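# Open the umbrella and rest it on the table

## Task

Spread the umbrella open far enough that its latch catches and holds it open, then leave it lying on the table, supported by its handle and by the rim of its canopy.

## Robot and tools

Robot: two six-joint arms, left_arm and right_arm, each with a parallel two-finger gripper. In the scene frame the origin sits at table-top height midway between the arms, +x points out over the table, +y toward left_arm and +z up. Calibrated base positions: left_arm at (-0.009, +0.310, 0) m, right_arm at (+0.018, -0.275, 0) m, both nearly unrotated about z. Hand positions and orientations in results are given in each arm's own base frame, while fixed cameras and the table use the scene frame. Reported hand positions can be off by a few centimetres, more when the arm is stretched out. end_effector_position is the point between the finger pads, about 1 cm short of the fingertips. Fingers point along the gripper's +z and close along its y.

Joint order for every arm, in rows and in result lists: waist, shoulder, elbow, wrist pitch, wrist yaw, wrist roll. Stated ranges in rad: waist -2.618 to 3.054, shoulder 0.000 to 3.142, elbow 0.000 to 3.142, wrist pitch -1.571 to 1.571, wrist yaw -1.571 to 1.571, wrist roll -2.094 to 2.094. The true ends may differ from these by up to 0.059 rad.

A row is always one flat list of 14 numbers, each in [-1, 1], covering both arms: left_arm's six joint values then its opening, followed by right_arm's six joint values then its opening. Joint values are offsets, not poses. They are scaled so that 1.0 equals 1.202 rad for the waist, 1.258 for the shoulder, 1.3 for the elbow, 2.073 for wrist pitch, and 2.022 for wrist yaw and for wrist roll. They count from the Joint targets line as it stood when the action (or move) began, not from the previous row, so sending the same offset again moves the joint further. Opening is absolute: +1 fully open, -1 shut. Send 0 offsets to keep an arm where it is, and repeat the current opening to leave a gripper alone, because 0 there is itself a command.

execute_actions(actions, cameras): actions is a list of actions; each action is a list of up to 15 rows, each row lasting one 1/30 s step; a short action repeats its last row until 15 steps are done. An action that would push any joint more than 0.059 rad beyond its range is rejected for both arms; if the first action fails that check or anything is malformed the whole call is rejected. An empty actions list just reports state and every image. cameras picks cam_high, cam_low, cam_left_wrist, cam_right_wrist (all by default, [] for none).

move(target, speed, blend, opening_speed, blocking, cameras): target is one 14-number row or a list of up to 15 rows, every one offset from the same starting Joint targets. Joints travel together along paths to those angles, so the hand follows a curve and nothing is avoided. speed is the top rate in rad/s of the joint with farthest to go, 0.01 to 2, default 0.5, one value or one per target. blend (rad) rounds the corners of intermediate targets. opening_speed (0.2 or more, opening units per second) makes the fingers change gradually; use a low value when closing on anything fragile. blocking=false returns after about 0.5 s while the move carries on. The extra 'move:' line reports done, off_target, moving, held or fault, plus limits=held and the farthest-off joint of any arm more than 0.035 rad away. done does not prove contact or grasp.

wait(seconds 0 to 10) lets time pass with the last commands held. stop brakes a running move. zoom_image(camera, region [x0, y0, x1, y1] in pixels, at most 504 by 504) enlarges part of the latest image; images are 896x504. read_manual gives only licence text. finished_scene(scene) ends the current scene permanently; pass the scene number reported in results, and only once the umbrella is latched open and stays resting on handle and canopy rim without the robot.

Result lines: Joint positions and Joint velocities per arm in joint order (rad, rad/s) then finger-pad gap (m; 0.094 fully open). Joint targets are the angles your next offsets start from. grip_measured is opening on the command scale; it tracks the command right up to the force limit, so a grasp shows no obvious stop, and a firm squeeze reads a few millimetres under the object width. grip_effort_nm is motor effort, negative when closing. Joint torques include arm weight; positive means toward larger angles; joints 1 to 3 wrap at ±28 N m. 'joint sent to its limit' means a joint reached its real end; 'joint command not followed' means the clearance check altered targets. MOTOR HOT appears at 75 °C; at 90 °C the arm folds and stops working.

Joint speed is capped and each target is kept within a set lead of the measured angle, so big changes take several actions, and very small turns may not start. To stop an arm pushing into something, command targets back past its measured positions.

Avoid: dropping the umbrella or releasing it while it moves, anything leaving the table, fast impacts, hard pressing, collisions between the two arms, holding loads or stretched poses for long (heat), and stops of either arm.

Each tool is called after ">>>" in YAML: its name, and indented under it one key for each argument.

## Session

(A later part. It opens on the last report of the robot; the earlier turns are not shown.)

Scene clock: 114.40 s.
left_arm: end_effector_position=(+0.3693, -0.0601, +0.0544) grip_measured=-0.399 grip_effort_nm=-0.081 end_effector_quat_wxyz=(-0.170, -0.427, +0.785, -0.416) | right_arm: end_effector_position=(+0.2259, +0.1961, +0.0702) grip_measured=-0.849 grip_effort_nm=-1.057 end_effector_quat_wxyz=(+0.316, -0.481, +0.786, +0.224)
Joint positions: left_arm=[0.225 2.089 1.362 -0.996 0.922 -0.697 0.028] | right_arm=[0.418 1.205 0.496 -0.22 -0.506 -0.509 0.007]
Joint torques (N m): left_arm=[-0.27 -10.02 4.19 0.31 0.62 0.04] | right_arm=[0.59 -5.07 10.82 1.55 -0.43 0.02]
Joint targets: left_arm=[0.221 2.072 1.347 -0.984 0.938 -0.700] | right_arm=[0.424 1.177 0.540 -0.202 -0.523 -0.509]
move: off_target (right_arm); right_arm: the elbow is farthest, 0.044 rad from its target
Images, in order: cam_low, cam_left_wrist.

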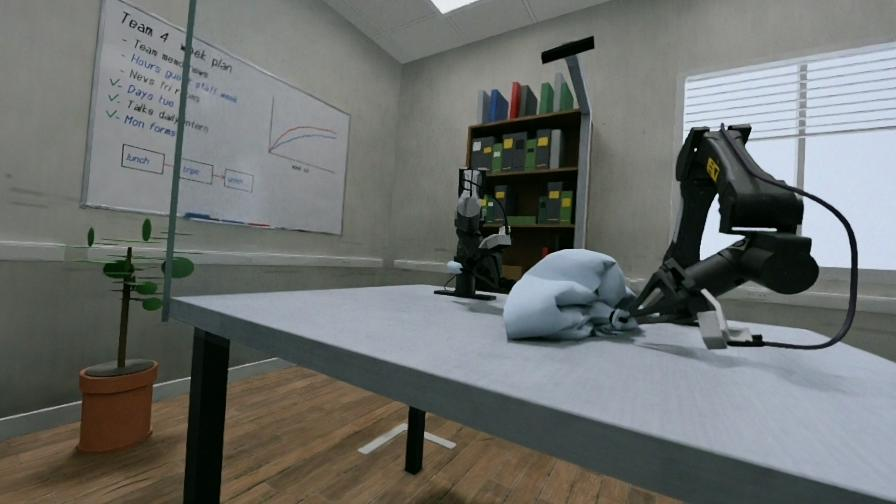

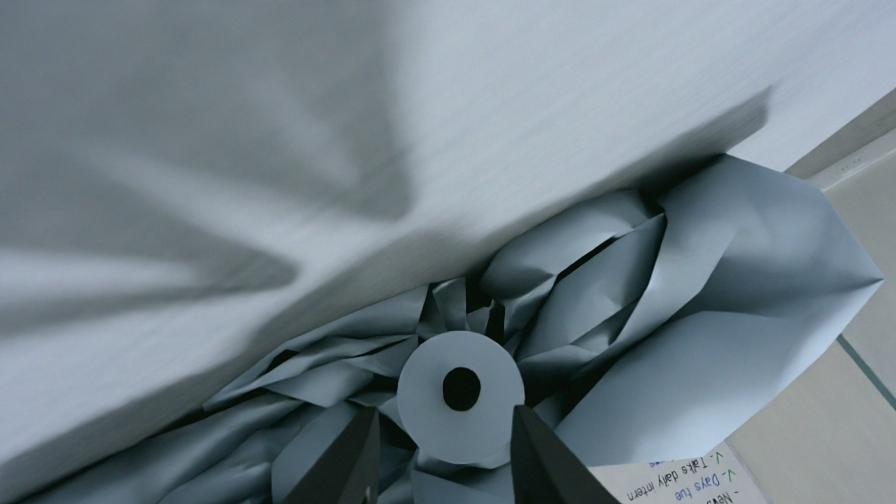

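>>> move:
  target: [-0.0377,-0.0012,-0.0294,0.0475,0.0028,-0.0384,-0.4,0,0,0,0,0,0,-0.95]
  speed: 0.15
  cameras: ["cam_left_wrist","cam_low"]

>>> zoom_image:
  camera: "cam_left_wrist"
  region: [250, 200, 650, 504]

>>> zoom_image:
  camera: "cam_low"
  region: [540, 250, 740, 350]

Scene clock: 123.17 s.
left_arm: end_effector_position=(+0.3728, -0.0754, +0.0456) grip_measured=-0.399 grip_effort_nm=-0.076 end_effector_quat_wxyz=(-0.169, -0.429, +0.784, -0.416) | right_arm: end_effector_position=(+0.2259, +0.1961, +0.0702) grip_measured=-0.849 grip_effort_nm=-1.072 end_effector_quat_wxyz=(+0.316, -0.481, +0.786, +0.224)
Joint positions: left_arm=[0.182 2.089 1.325 -0.897 0.928 -0.774 0.028] | right_arm=[0.418 1.205 0.496 -0.22 -0.506 -0.509 0.007]
Joint torques (N m): left_arm=[-0.47 -10.13 4.14 0.46 0.61 0.01] | right_arm=[0.61 -5.08 10.76 1.52 -0.45 0]
Joint targets: left_arm=[0.176 2.071 1.309 -0.885 0.944 -0.777] | right_arm=[0.424 1.177 0.540 -0.202 -0.523 -0.509]
move: off_target (right_arm); right_arm: the elbow is farthest, 0.044 rad from its target
Images, in order: cam_low, cam_left_wrist.

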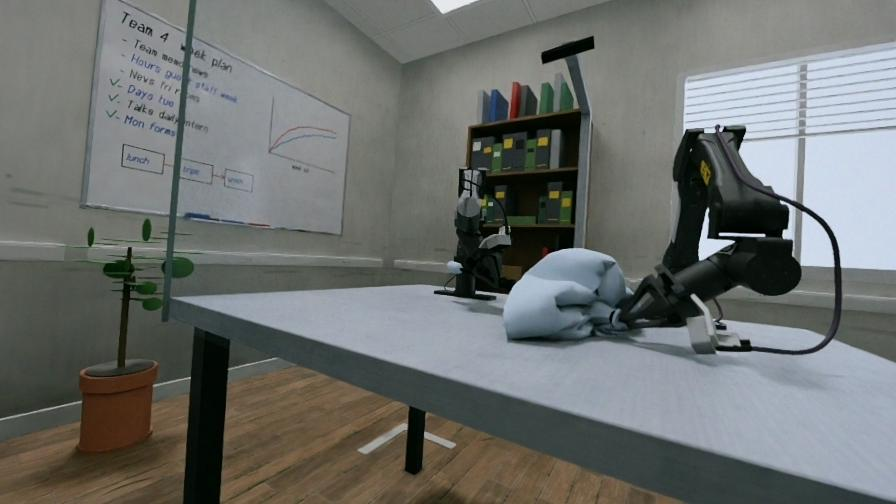

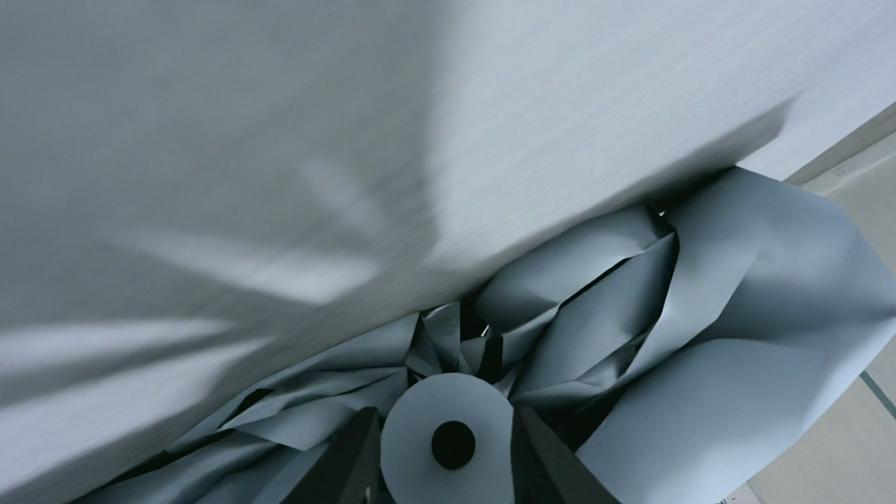

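Scaled by 1.260 from the camera's 896x504 image, which has a finer 1280x720 frame.

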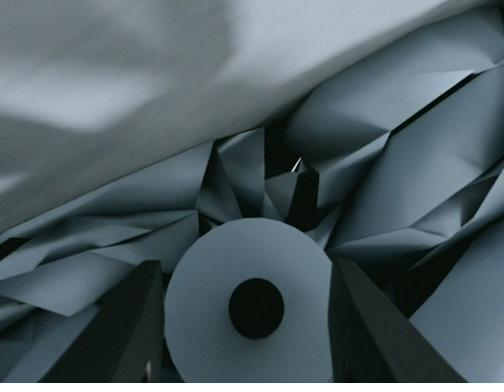

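Scaled by 2.520 from the camera's 896x504 image, which has a finer 1280x720 frame.

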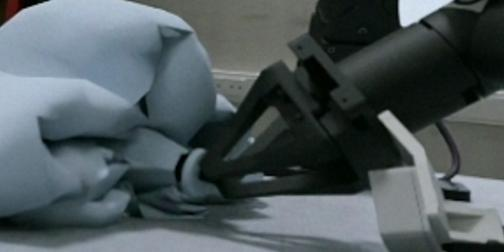

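>>> move:
  target:
    - [-0.0106,-0.0095,-0.0141,0.0111,0,-0.0129,-0.4,0,0,0,0,0,0,-0.95]
    - [-0.0106,-0.0095,-0.0141,0.0111,0,-0.0129,-0.95,0,0,0,0,0,0,-0.95]
  speed: 0.1
  opening_speed: 0.4

>>> zoom_image:
  camera: "cam_left_wrist"
  region: [250, 200, 650, 504]

>>> zoom_image:
  camera: "cam_low"
  region: [540, 250, 740, 350]

Scene clock: 133.27 s.
left_arm: end_effector_position=(+0.3724, -0.0791, +0.0425) grip_measured=-0.874 grip_effort_nm=-1.013 end_effector_quat_wxyz=(-0.170, -0.433, +0.781, -0.416) | right_arm: end_effector_position=(+0.2255, +0.1950, +0.0691) grip_measured=-0.849 grip_effort_nm=-1.067 end_effector_quat_wxyz=(+0.314, -0.481, +0.788, +0.221)
Joint positions: left_arm=[0.173 2.086 1.307 -0.865 0.93 -0.802 0.006] | right_arm=[0.418 1.205 0.496 -0.226 -0.501 -0.509 0.007]
Joint torques (N m): left_arm=[-0.75 -10.82 4.08 0.38 0.61 0.03] | right_arm=[0.58 -5.05 10.74 1.58 -0.49 0.02]
Joint targets: left_arm=[0.163 2.059 1.290 -0.862 0.944 -0.803] | right_arm=[0.424 1.177 0.540 -0.202 -0.523 -0.509]
move: off_target (right_arm); right_arm: the elbow is farthest, 0.044 rad from its target

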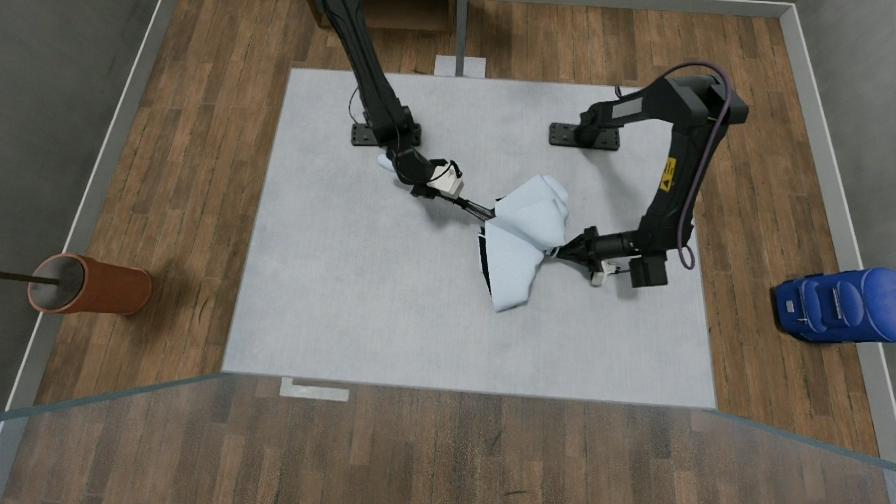

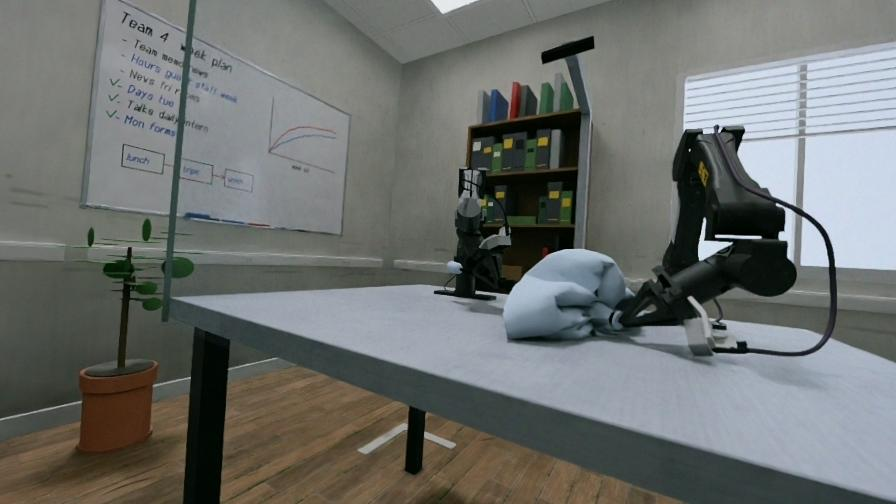

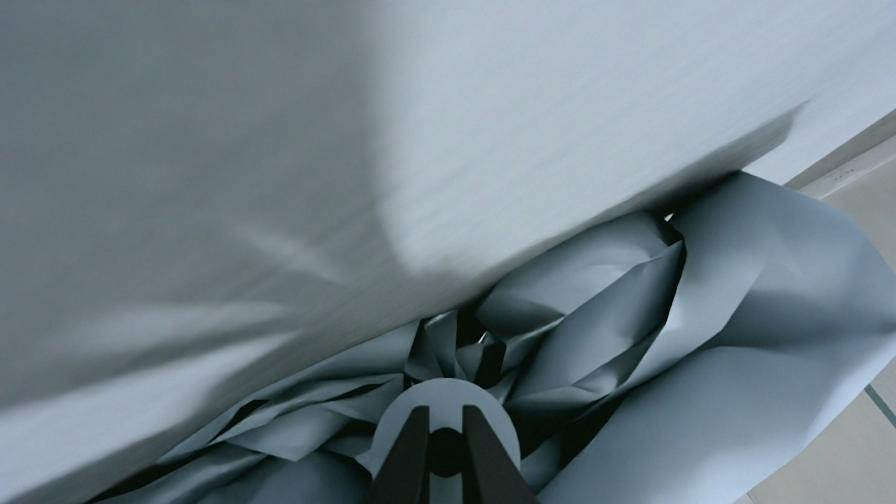

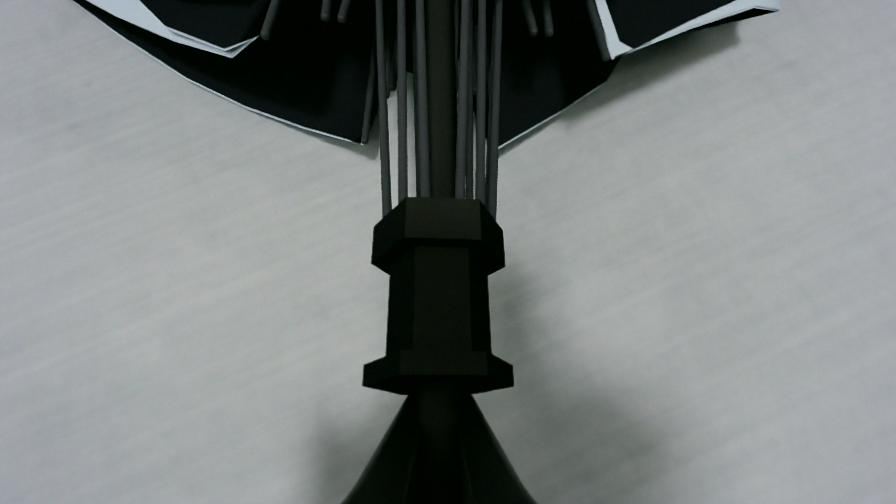

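Scaled by 1.260 from the camera's 896x504 image, which has a finer 1280x720 frame.

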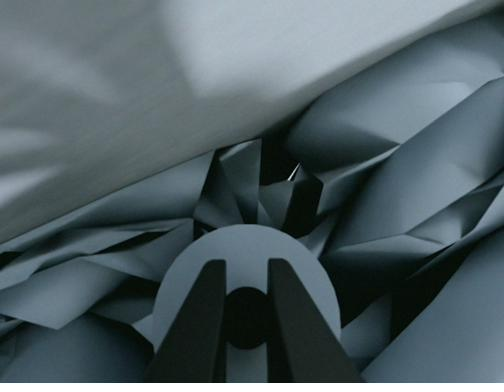

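Scaled by 2.520 from the camera's 896x504 image, which has a finer 1280x720 frame.

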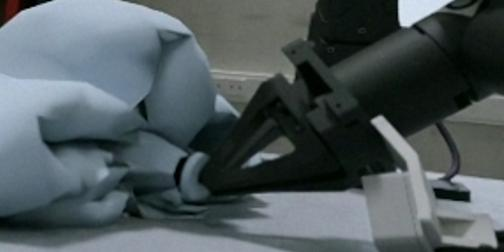

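>>> move:
  target: [-0.0408,-0.2393,0.1248,-0.102,-0.1339,-0.0713,-0.95,-0.1371,0.0846,-0.0838,0.1409,-0.1393,-0.0277,-0.95]
  speed: 0.12

>>> zoom_image:
  camera: "cam_low"
  region: [420, 200, 740, 360]

Scene clock: 156.43 s.
left_arm: end_effector_position=(+0.3716, -0.0679, +0.1437) grip_measured=-0.875 grip_effort_nm=-1.038 end_effector_quat_wxyz=(-0.063, -0.455, +0.821, -0.339) | right_arm: end_effector_position=(+0.2468, +0.1990, +0.0892) grip_measured=-0.850 grip_effort_nm=-1.062 end_effector_quat_wxyz=(+0.397, -0.476, +0.726, +0.297)
Joint positions: left_arm=[0.12 1.781 1.43 -1.05 0.687 -0.952 0.006] | right_arm=[0.27 1.279 0.444 0.039 -0.777 -0.56 0.007]
Joint torques (N m): left_arm=[-0.49 -9.16 8.46 0.59 0.24 0.11] | right_arm=[-1.02 -2.85 5.5 1.94 -0.62 -0.04]
Heat: left arm: 40 °C; right arm: 40 °C.
Joint targets: left_arm=[0.114 1.758 1.453 -1.074 0.673 -0.947] | right_arm=[0.260 1.284 0.431 0.090 -0.805 -0.565]
move: off_target (right_arm); right_arm: the wrist pitch is farthest, 0.051 rad from its target

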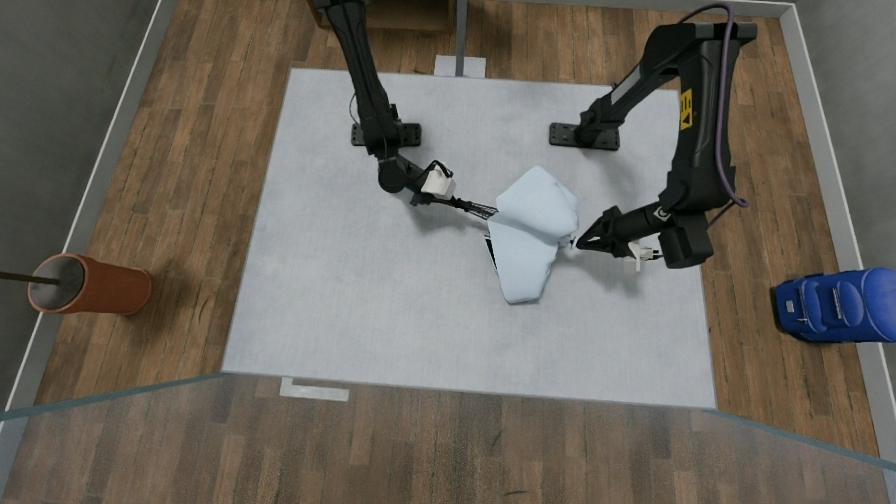

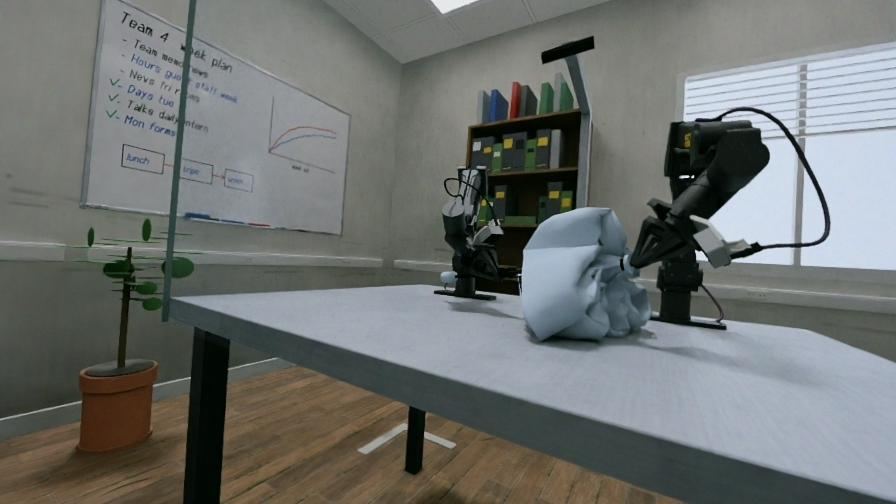

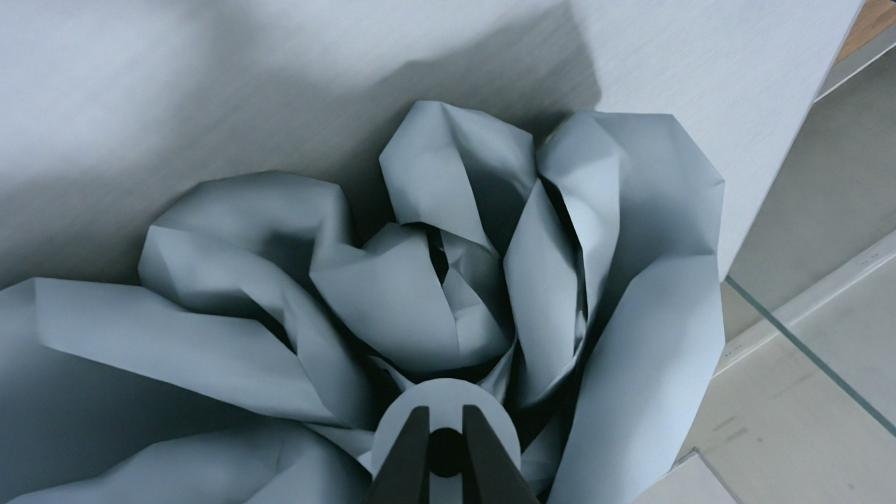

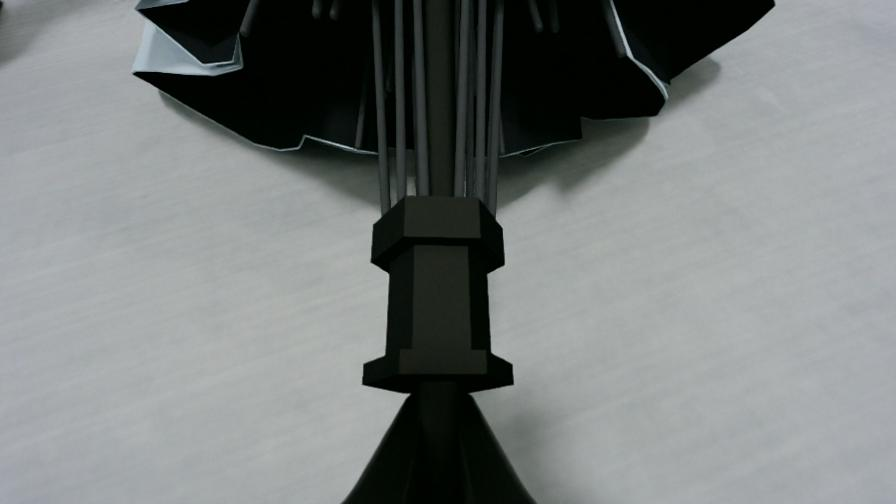

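Scaled by 1.575 from the camera's 896x504 image, which has a finer 1280x720 frame.

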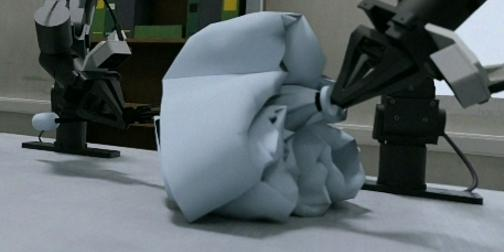

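>>> move:
  target:
    - [-0.0394,-0.0408,0.1646,-0.0835,-0.0743,-0.032,-0.95,-0.0202,0.0913,-0.0019,0.1268,-0.0605,0.0375,-0.95]
    - [-0.089,-0.017,0.3915,-0.179,-0.1541,-0.0602,-0.95,-0.0087,0.2286,0.0062,0.3078,-0.1006,0.1167,-0.95]
  speed: 0.15
  blend: 0.05

>>> zoom_image:
  camera: "cam_low"
  region: [420, 180, 760, 360]

Scene clock: 171.13 s.
left_arm: end_effector_position=(+0.3741, -0.0594, +0.2651) grip_measured=-0.875 grip_effort_nm=-1.043 end_effector_quat_wxyz=(+0.057, -0.471, +0.845, -0.246) | right_arm: end_effector_position=(+0.2841, +0.2267, +0.1186) grip_measured=-0.850 grip_effort_nm=-1.062 end_effector_quat_wxyz=(+0.494, -0.463, +0.632, +0.377)
Joint positions: left_arm=[0.014 1.736 1.935 -1.416 0.376 -1.072 0.006] | right_arm=[0.247 1.561 0.444 0.686 -0.994 -0.348 0.007]
Joint torques (N m): left_arm=[-0.49 -6.78 8.44 0.94 0.06 0.08] | right_arm=[0.23 -4.01 5.3 2 -0.39 0.2]
Joint targets: left_arm=[0.008 1.736 1.962 -1.444 0.362 -1.069] | right_arm=[0.249 1.571 0.439 0.728 -1.009 -0.328]
move: off_target (right_arm); right_arm: the wrist pitch is farthest, 0.042 rad from its target

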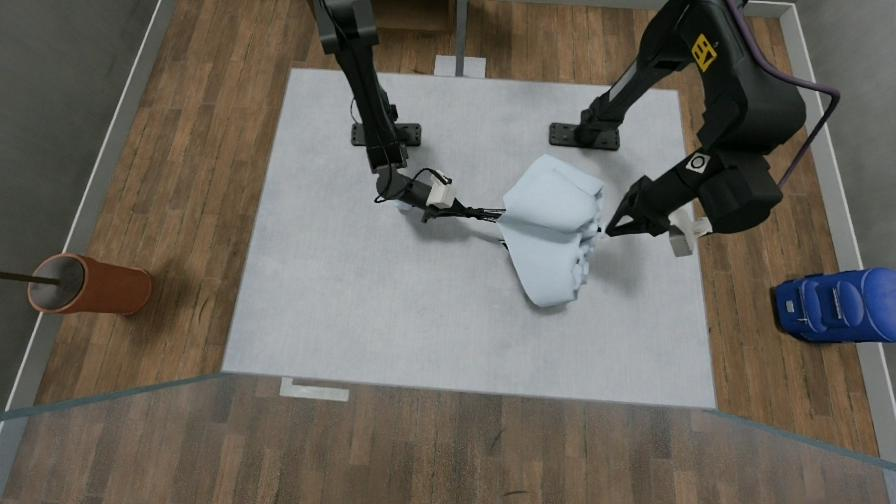

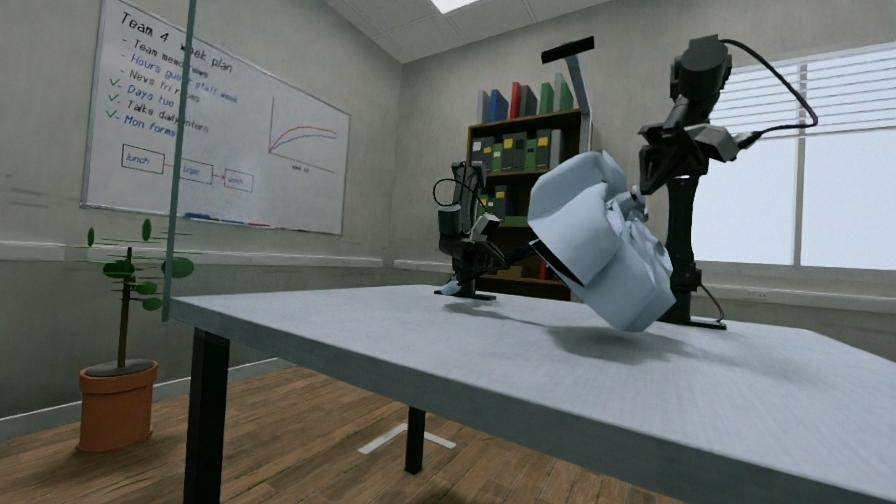

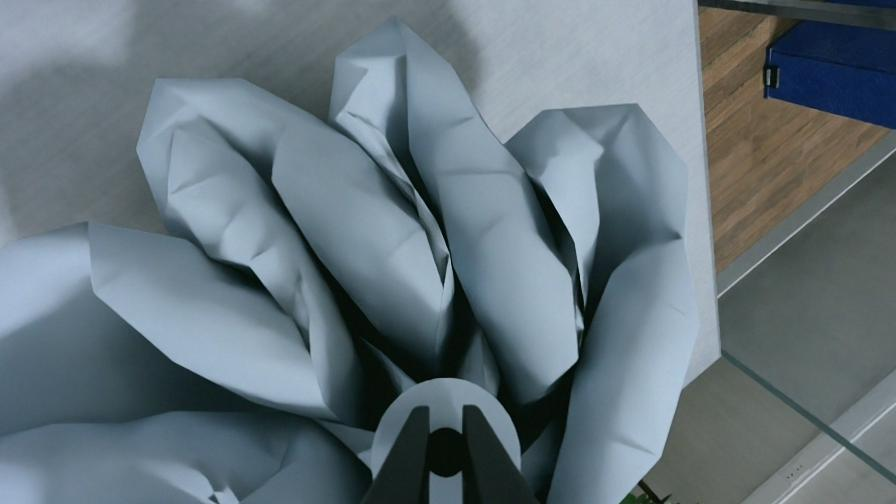

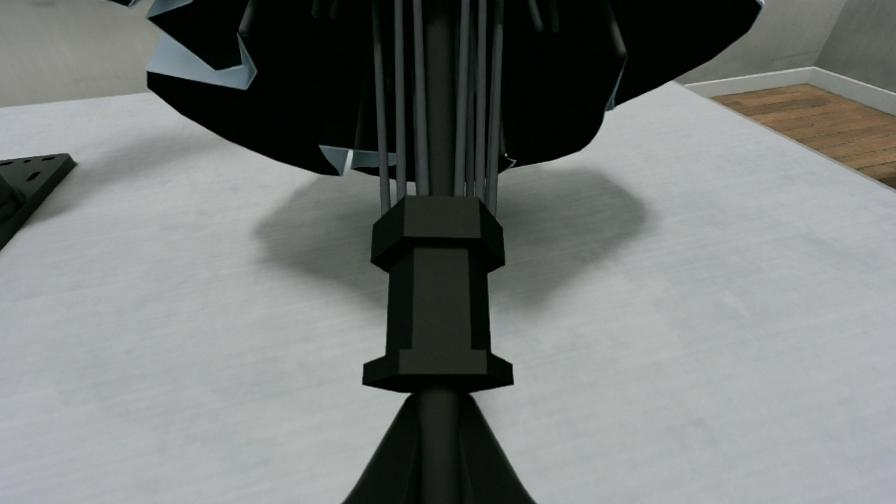

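Scaled by 1.482 from the camera's 896x504 image, which has a finer 1280x720 frame.

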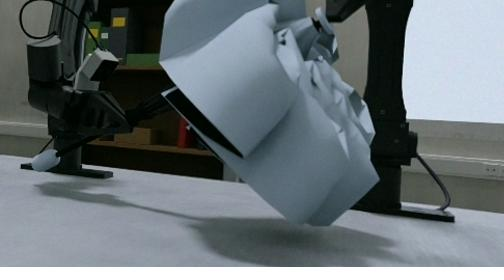

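>>> move:
  target: [0,0,0,0,0,0,-0.95,0,0,0,0,0,0,-0.8]
  opening_speed: 0.2

Scene clock: 181.30 s.
left_arm: end_effector_position=(+0.3733, -0.0591, +0.2646) grip_measured=-0.875 grip_effort_nm=-1.038 end_effector_quat_wxyz=(+0.055, -0.474, +0.844, -0.244) | right_arm: end_effector_position=(+0.2840, +0.2267, +0.1186) grip_measured=-0.798 grip_effort_nm=-0.120 end_effector_quat_wxyz=(+0.492, -0.460, +0.634, +0.379)
Joint positions: left_arm=[0.014 1.736 1.935 -1.42 0.374 -1.076 0.006] | right_arm=[0.247 1.561 0.444 0.686 -0.994 -0.34 0.009]
Joint torques (N m): left_arm=[-0.47 -6.74 8.43 0.96 0.07 0.16] | right_arm=[0.23 -3.96 5.26 2.01 -0.39 0.13]
Joint targets: left_arm=[0.008 1.736 1.962 -1.445 0.362 -1.069] | right_arm=[0.249 1.571 0.439 0.728 -1.008 -0.329]
move: off_target (right_arm); right_arm: the wrist pitch is farthest, 0.042 rad from its target

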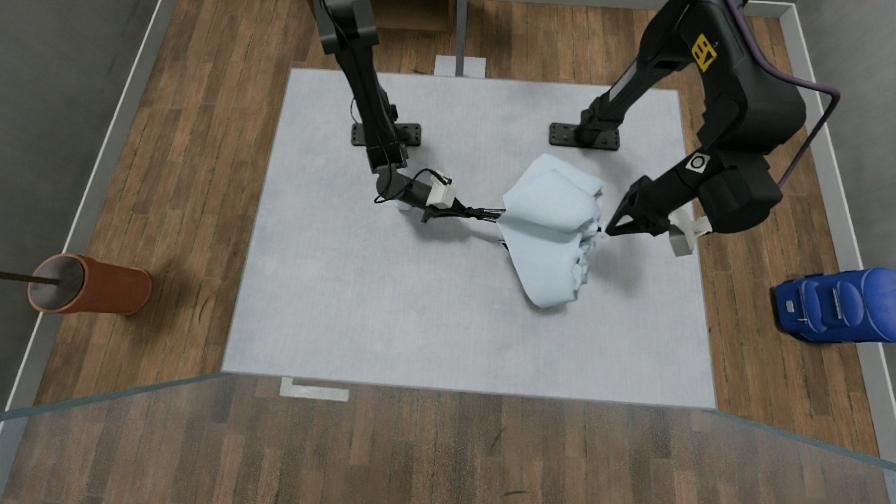

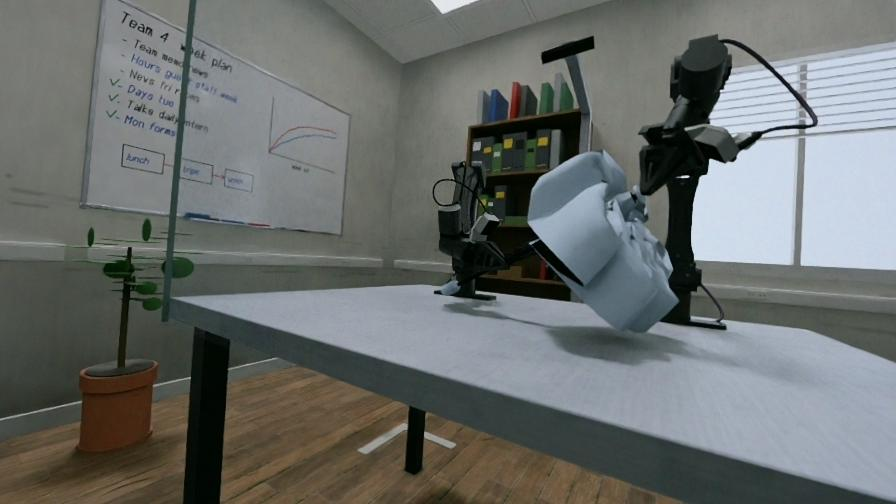

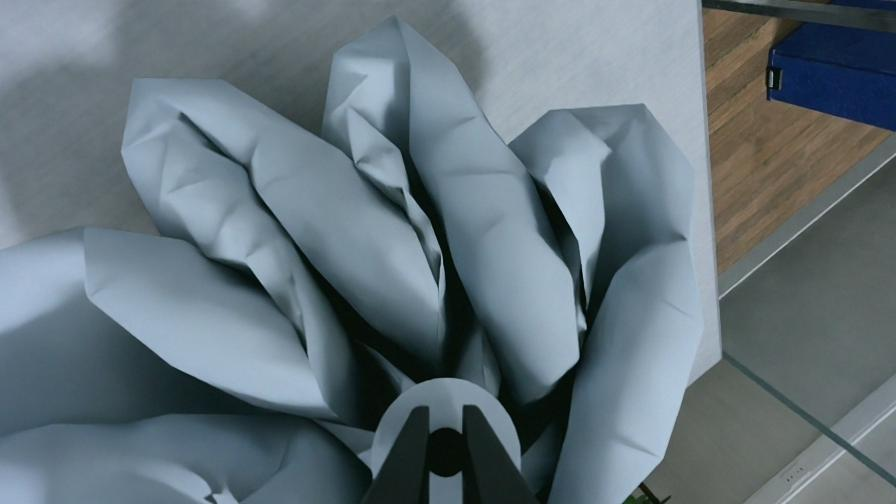

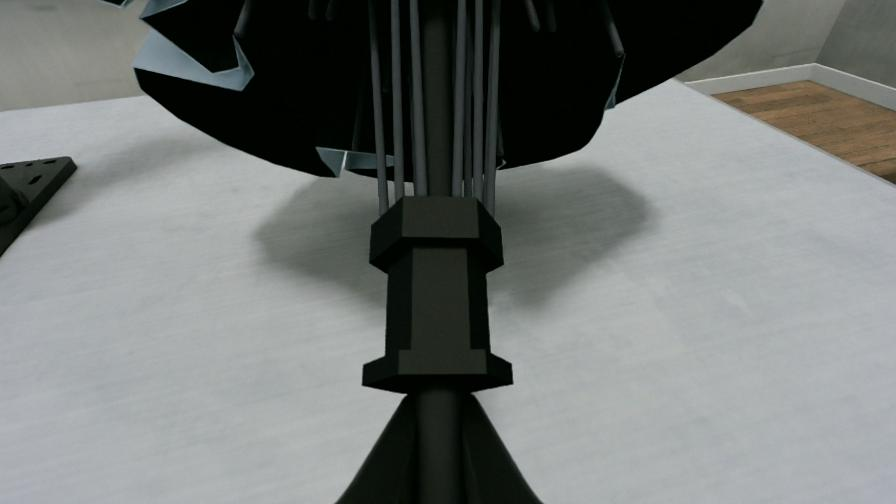

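>>> move:
  target: [0,0,0,0,0,0,-0.95,0.1141,0.0122,0.0982,-0.0212,0.0631,0.0412,-0.8]
  speed: 0.1

>>> zoom_image:
  camera: "cam_low"
  region: [420, 140, 760, 360]

Scene clock: 184.13 s.
left_arm: end_effector_position=(+0.3817, -0.0401, +0.2659) grip_measured=-0.875 grip_effort_nm=-1.028 end_effector_quat_wxyz=(+0.095, -0.481, +0.845, -0.215) | right_arm: end_effector_position=(+0.2836, +0.2565, +0.1109) grip_measured=-0.798 grip_effort_nm=-0.149 end_effector_quat_wxyz=(+0.455, -0.450, +0.666, +0.383)
Joint positions: left_arm=[0.024 1.736 1.949 -1.399 0.285 -1.067 0.006] | right_arm=[0.368 1.583 0.503 0.611 -0.87 -0.265 0.009]
Joint torques (N m): left_arm=[-1.39 -6.78 7.34 0.82 0.9 0.01] | right_arm=[1.8 -4.85 11.59 2.35 -0.34 0.2]
Joint targets: left_arm=[0.008 1.736 1.962 -1.445 0.362 -1.069] | right_arm=[0.386 1.586 0.567 0.684 -0.881 -0.245]
move: off_target (left_arm, right_arm); left_arm: the wrist yaw is farthest, 0.077 rad from its target; right_arm: the wrist pitch is farthest, 0.073 rad from its target

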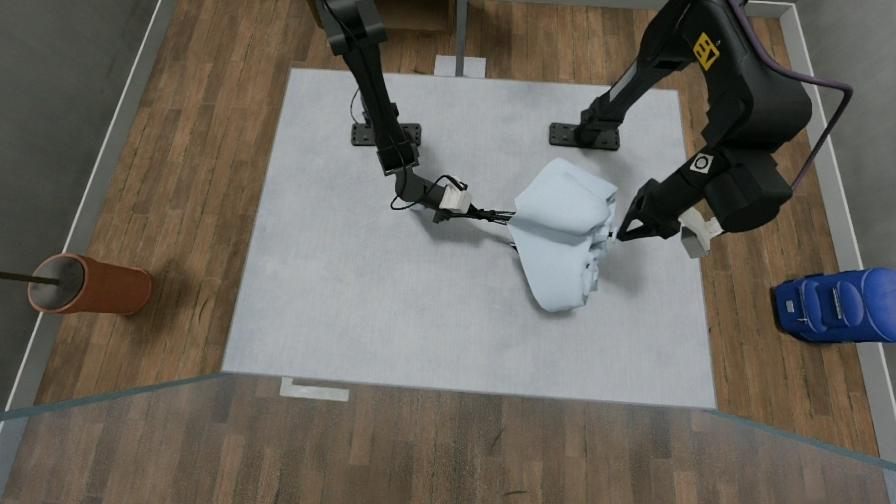

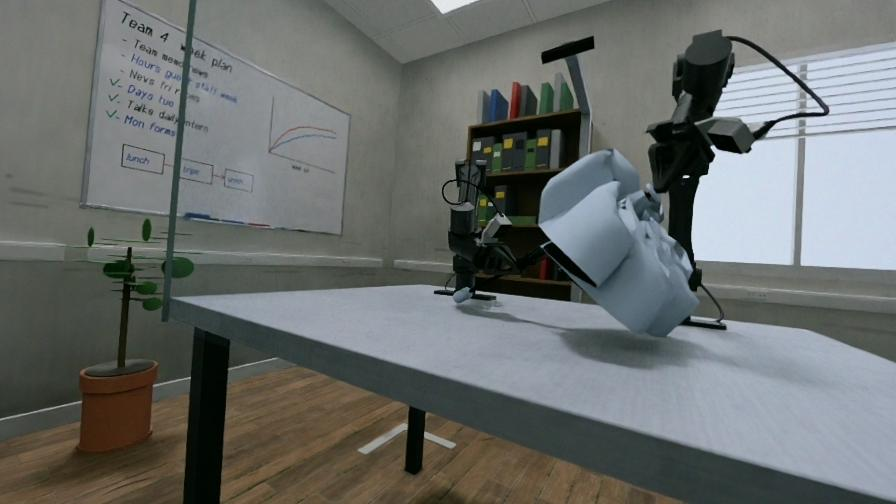

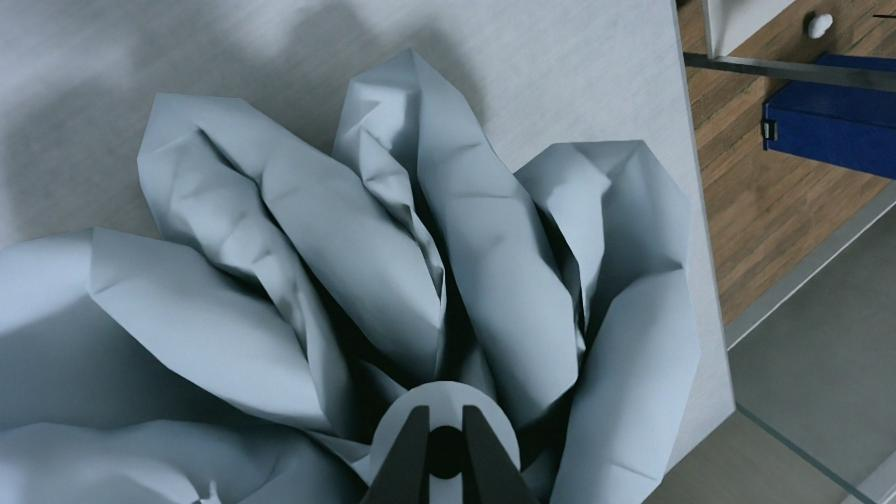

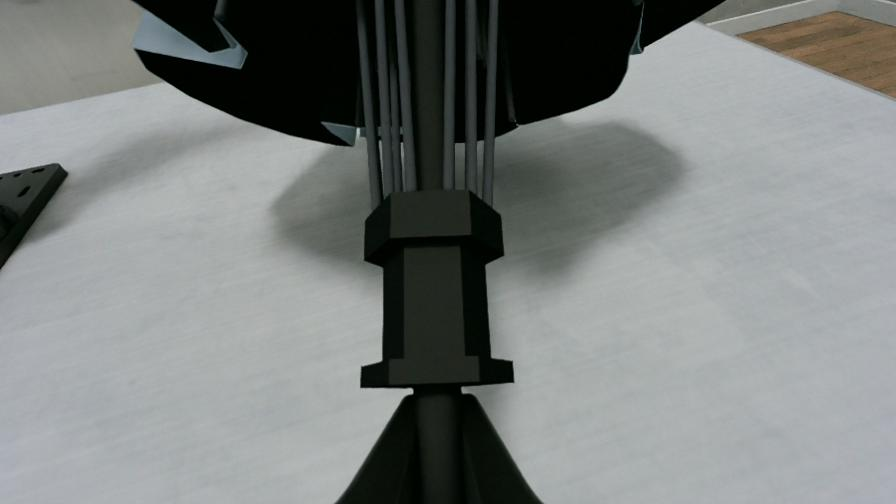

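Scaled by 1.482 from the camera's 896x504 image, which has a finer 1280x720 frame.

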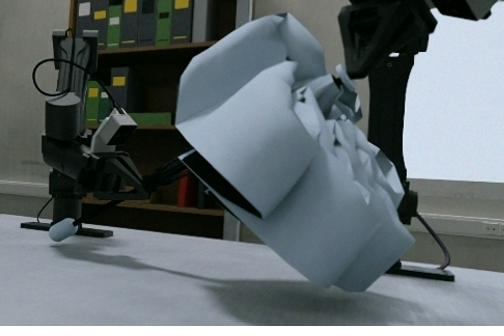

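>>> move:
  target: [-0.0697,-0.036,-0.0571,0.0273,-0.0148,-0.0405,-0.95,0,0,0,0,0,0,-0.8]
  speed: 0.05

Scene clock: 192.77 s.
left_arm: end_effector_position=(+0.3862, -0.0469, +0.2692) grip_measured=-0.875 grip_effort_nm=-1.038 end_effector_quat_wxyz=(+0.128, -0.485, +0.840, -0.205) | right_arm: end_effector_position=(+0.2839, +0.2554, +0.1078) grip_measured=-0.798 grip_effort_nm=-0.164 end_effector_quat_wxyz=(+0.450, -0.446, +0.673, +0.381)
Joint positions: left_arm=[-0.028 1.706 1.916 -1.338 0.21 -1.122 0.006] | right_arm=[0.368 1.583 0.504 0.595 -0.86 -0.263 0.01]
Joint torques (N m): left_arm=[-4.14 -7.76 4.19 0.9 1.3 -0.27] | right_arm=[1.81 -4.86 11.63 2.48 -0.47 0.19]
Motor temperatures (°C): left_arm=[34 39 42 35 33 32 32] | right_arm=[35 35 38 43 33 34 36]
Joint targets: left_arm=[-0.076 1.691 1.887 -1.388 0.332 -1.151] | right_arm=[0.386 1.586 0.567 0.684 -0.881 -0.245]
move: off_target (left_arm, right_arm); left_arm: the wrist yaw is farthest, 0.122 rad from its target; right_arm: the wrist pitch is farthest, 0.089 rad from its target

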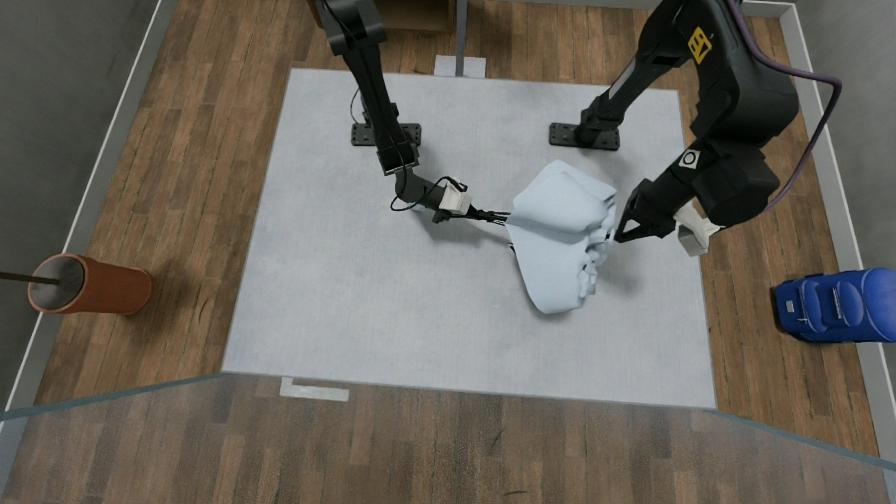

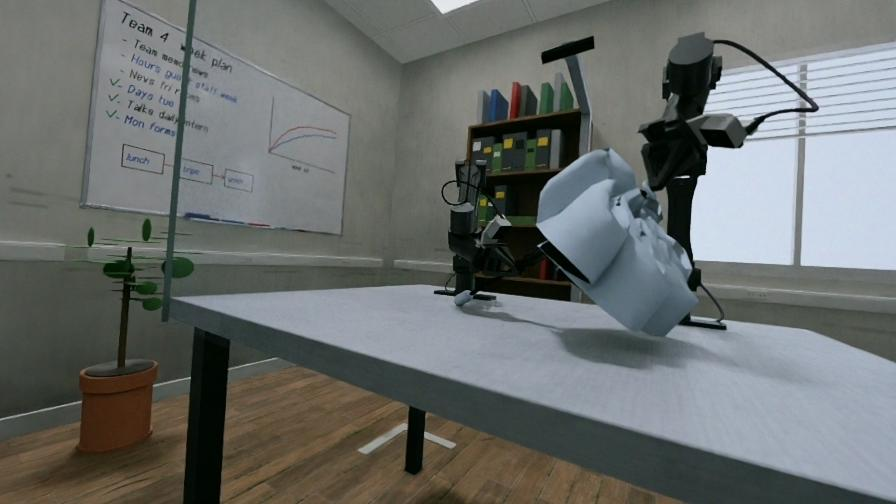

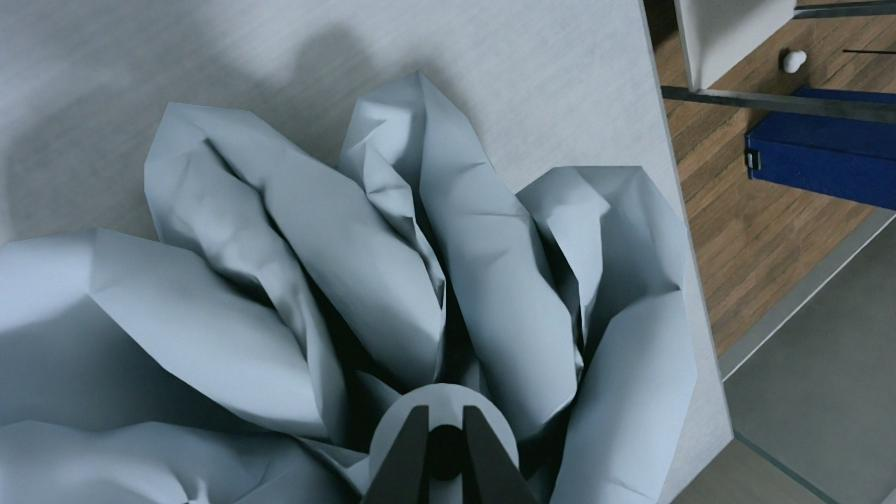

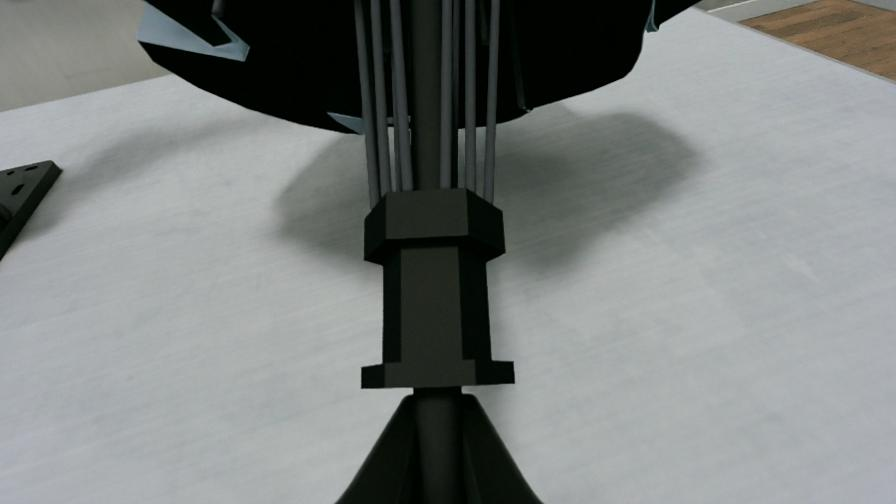

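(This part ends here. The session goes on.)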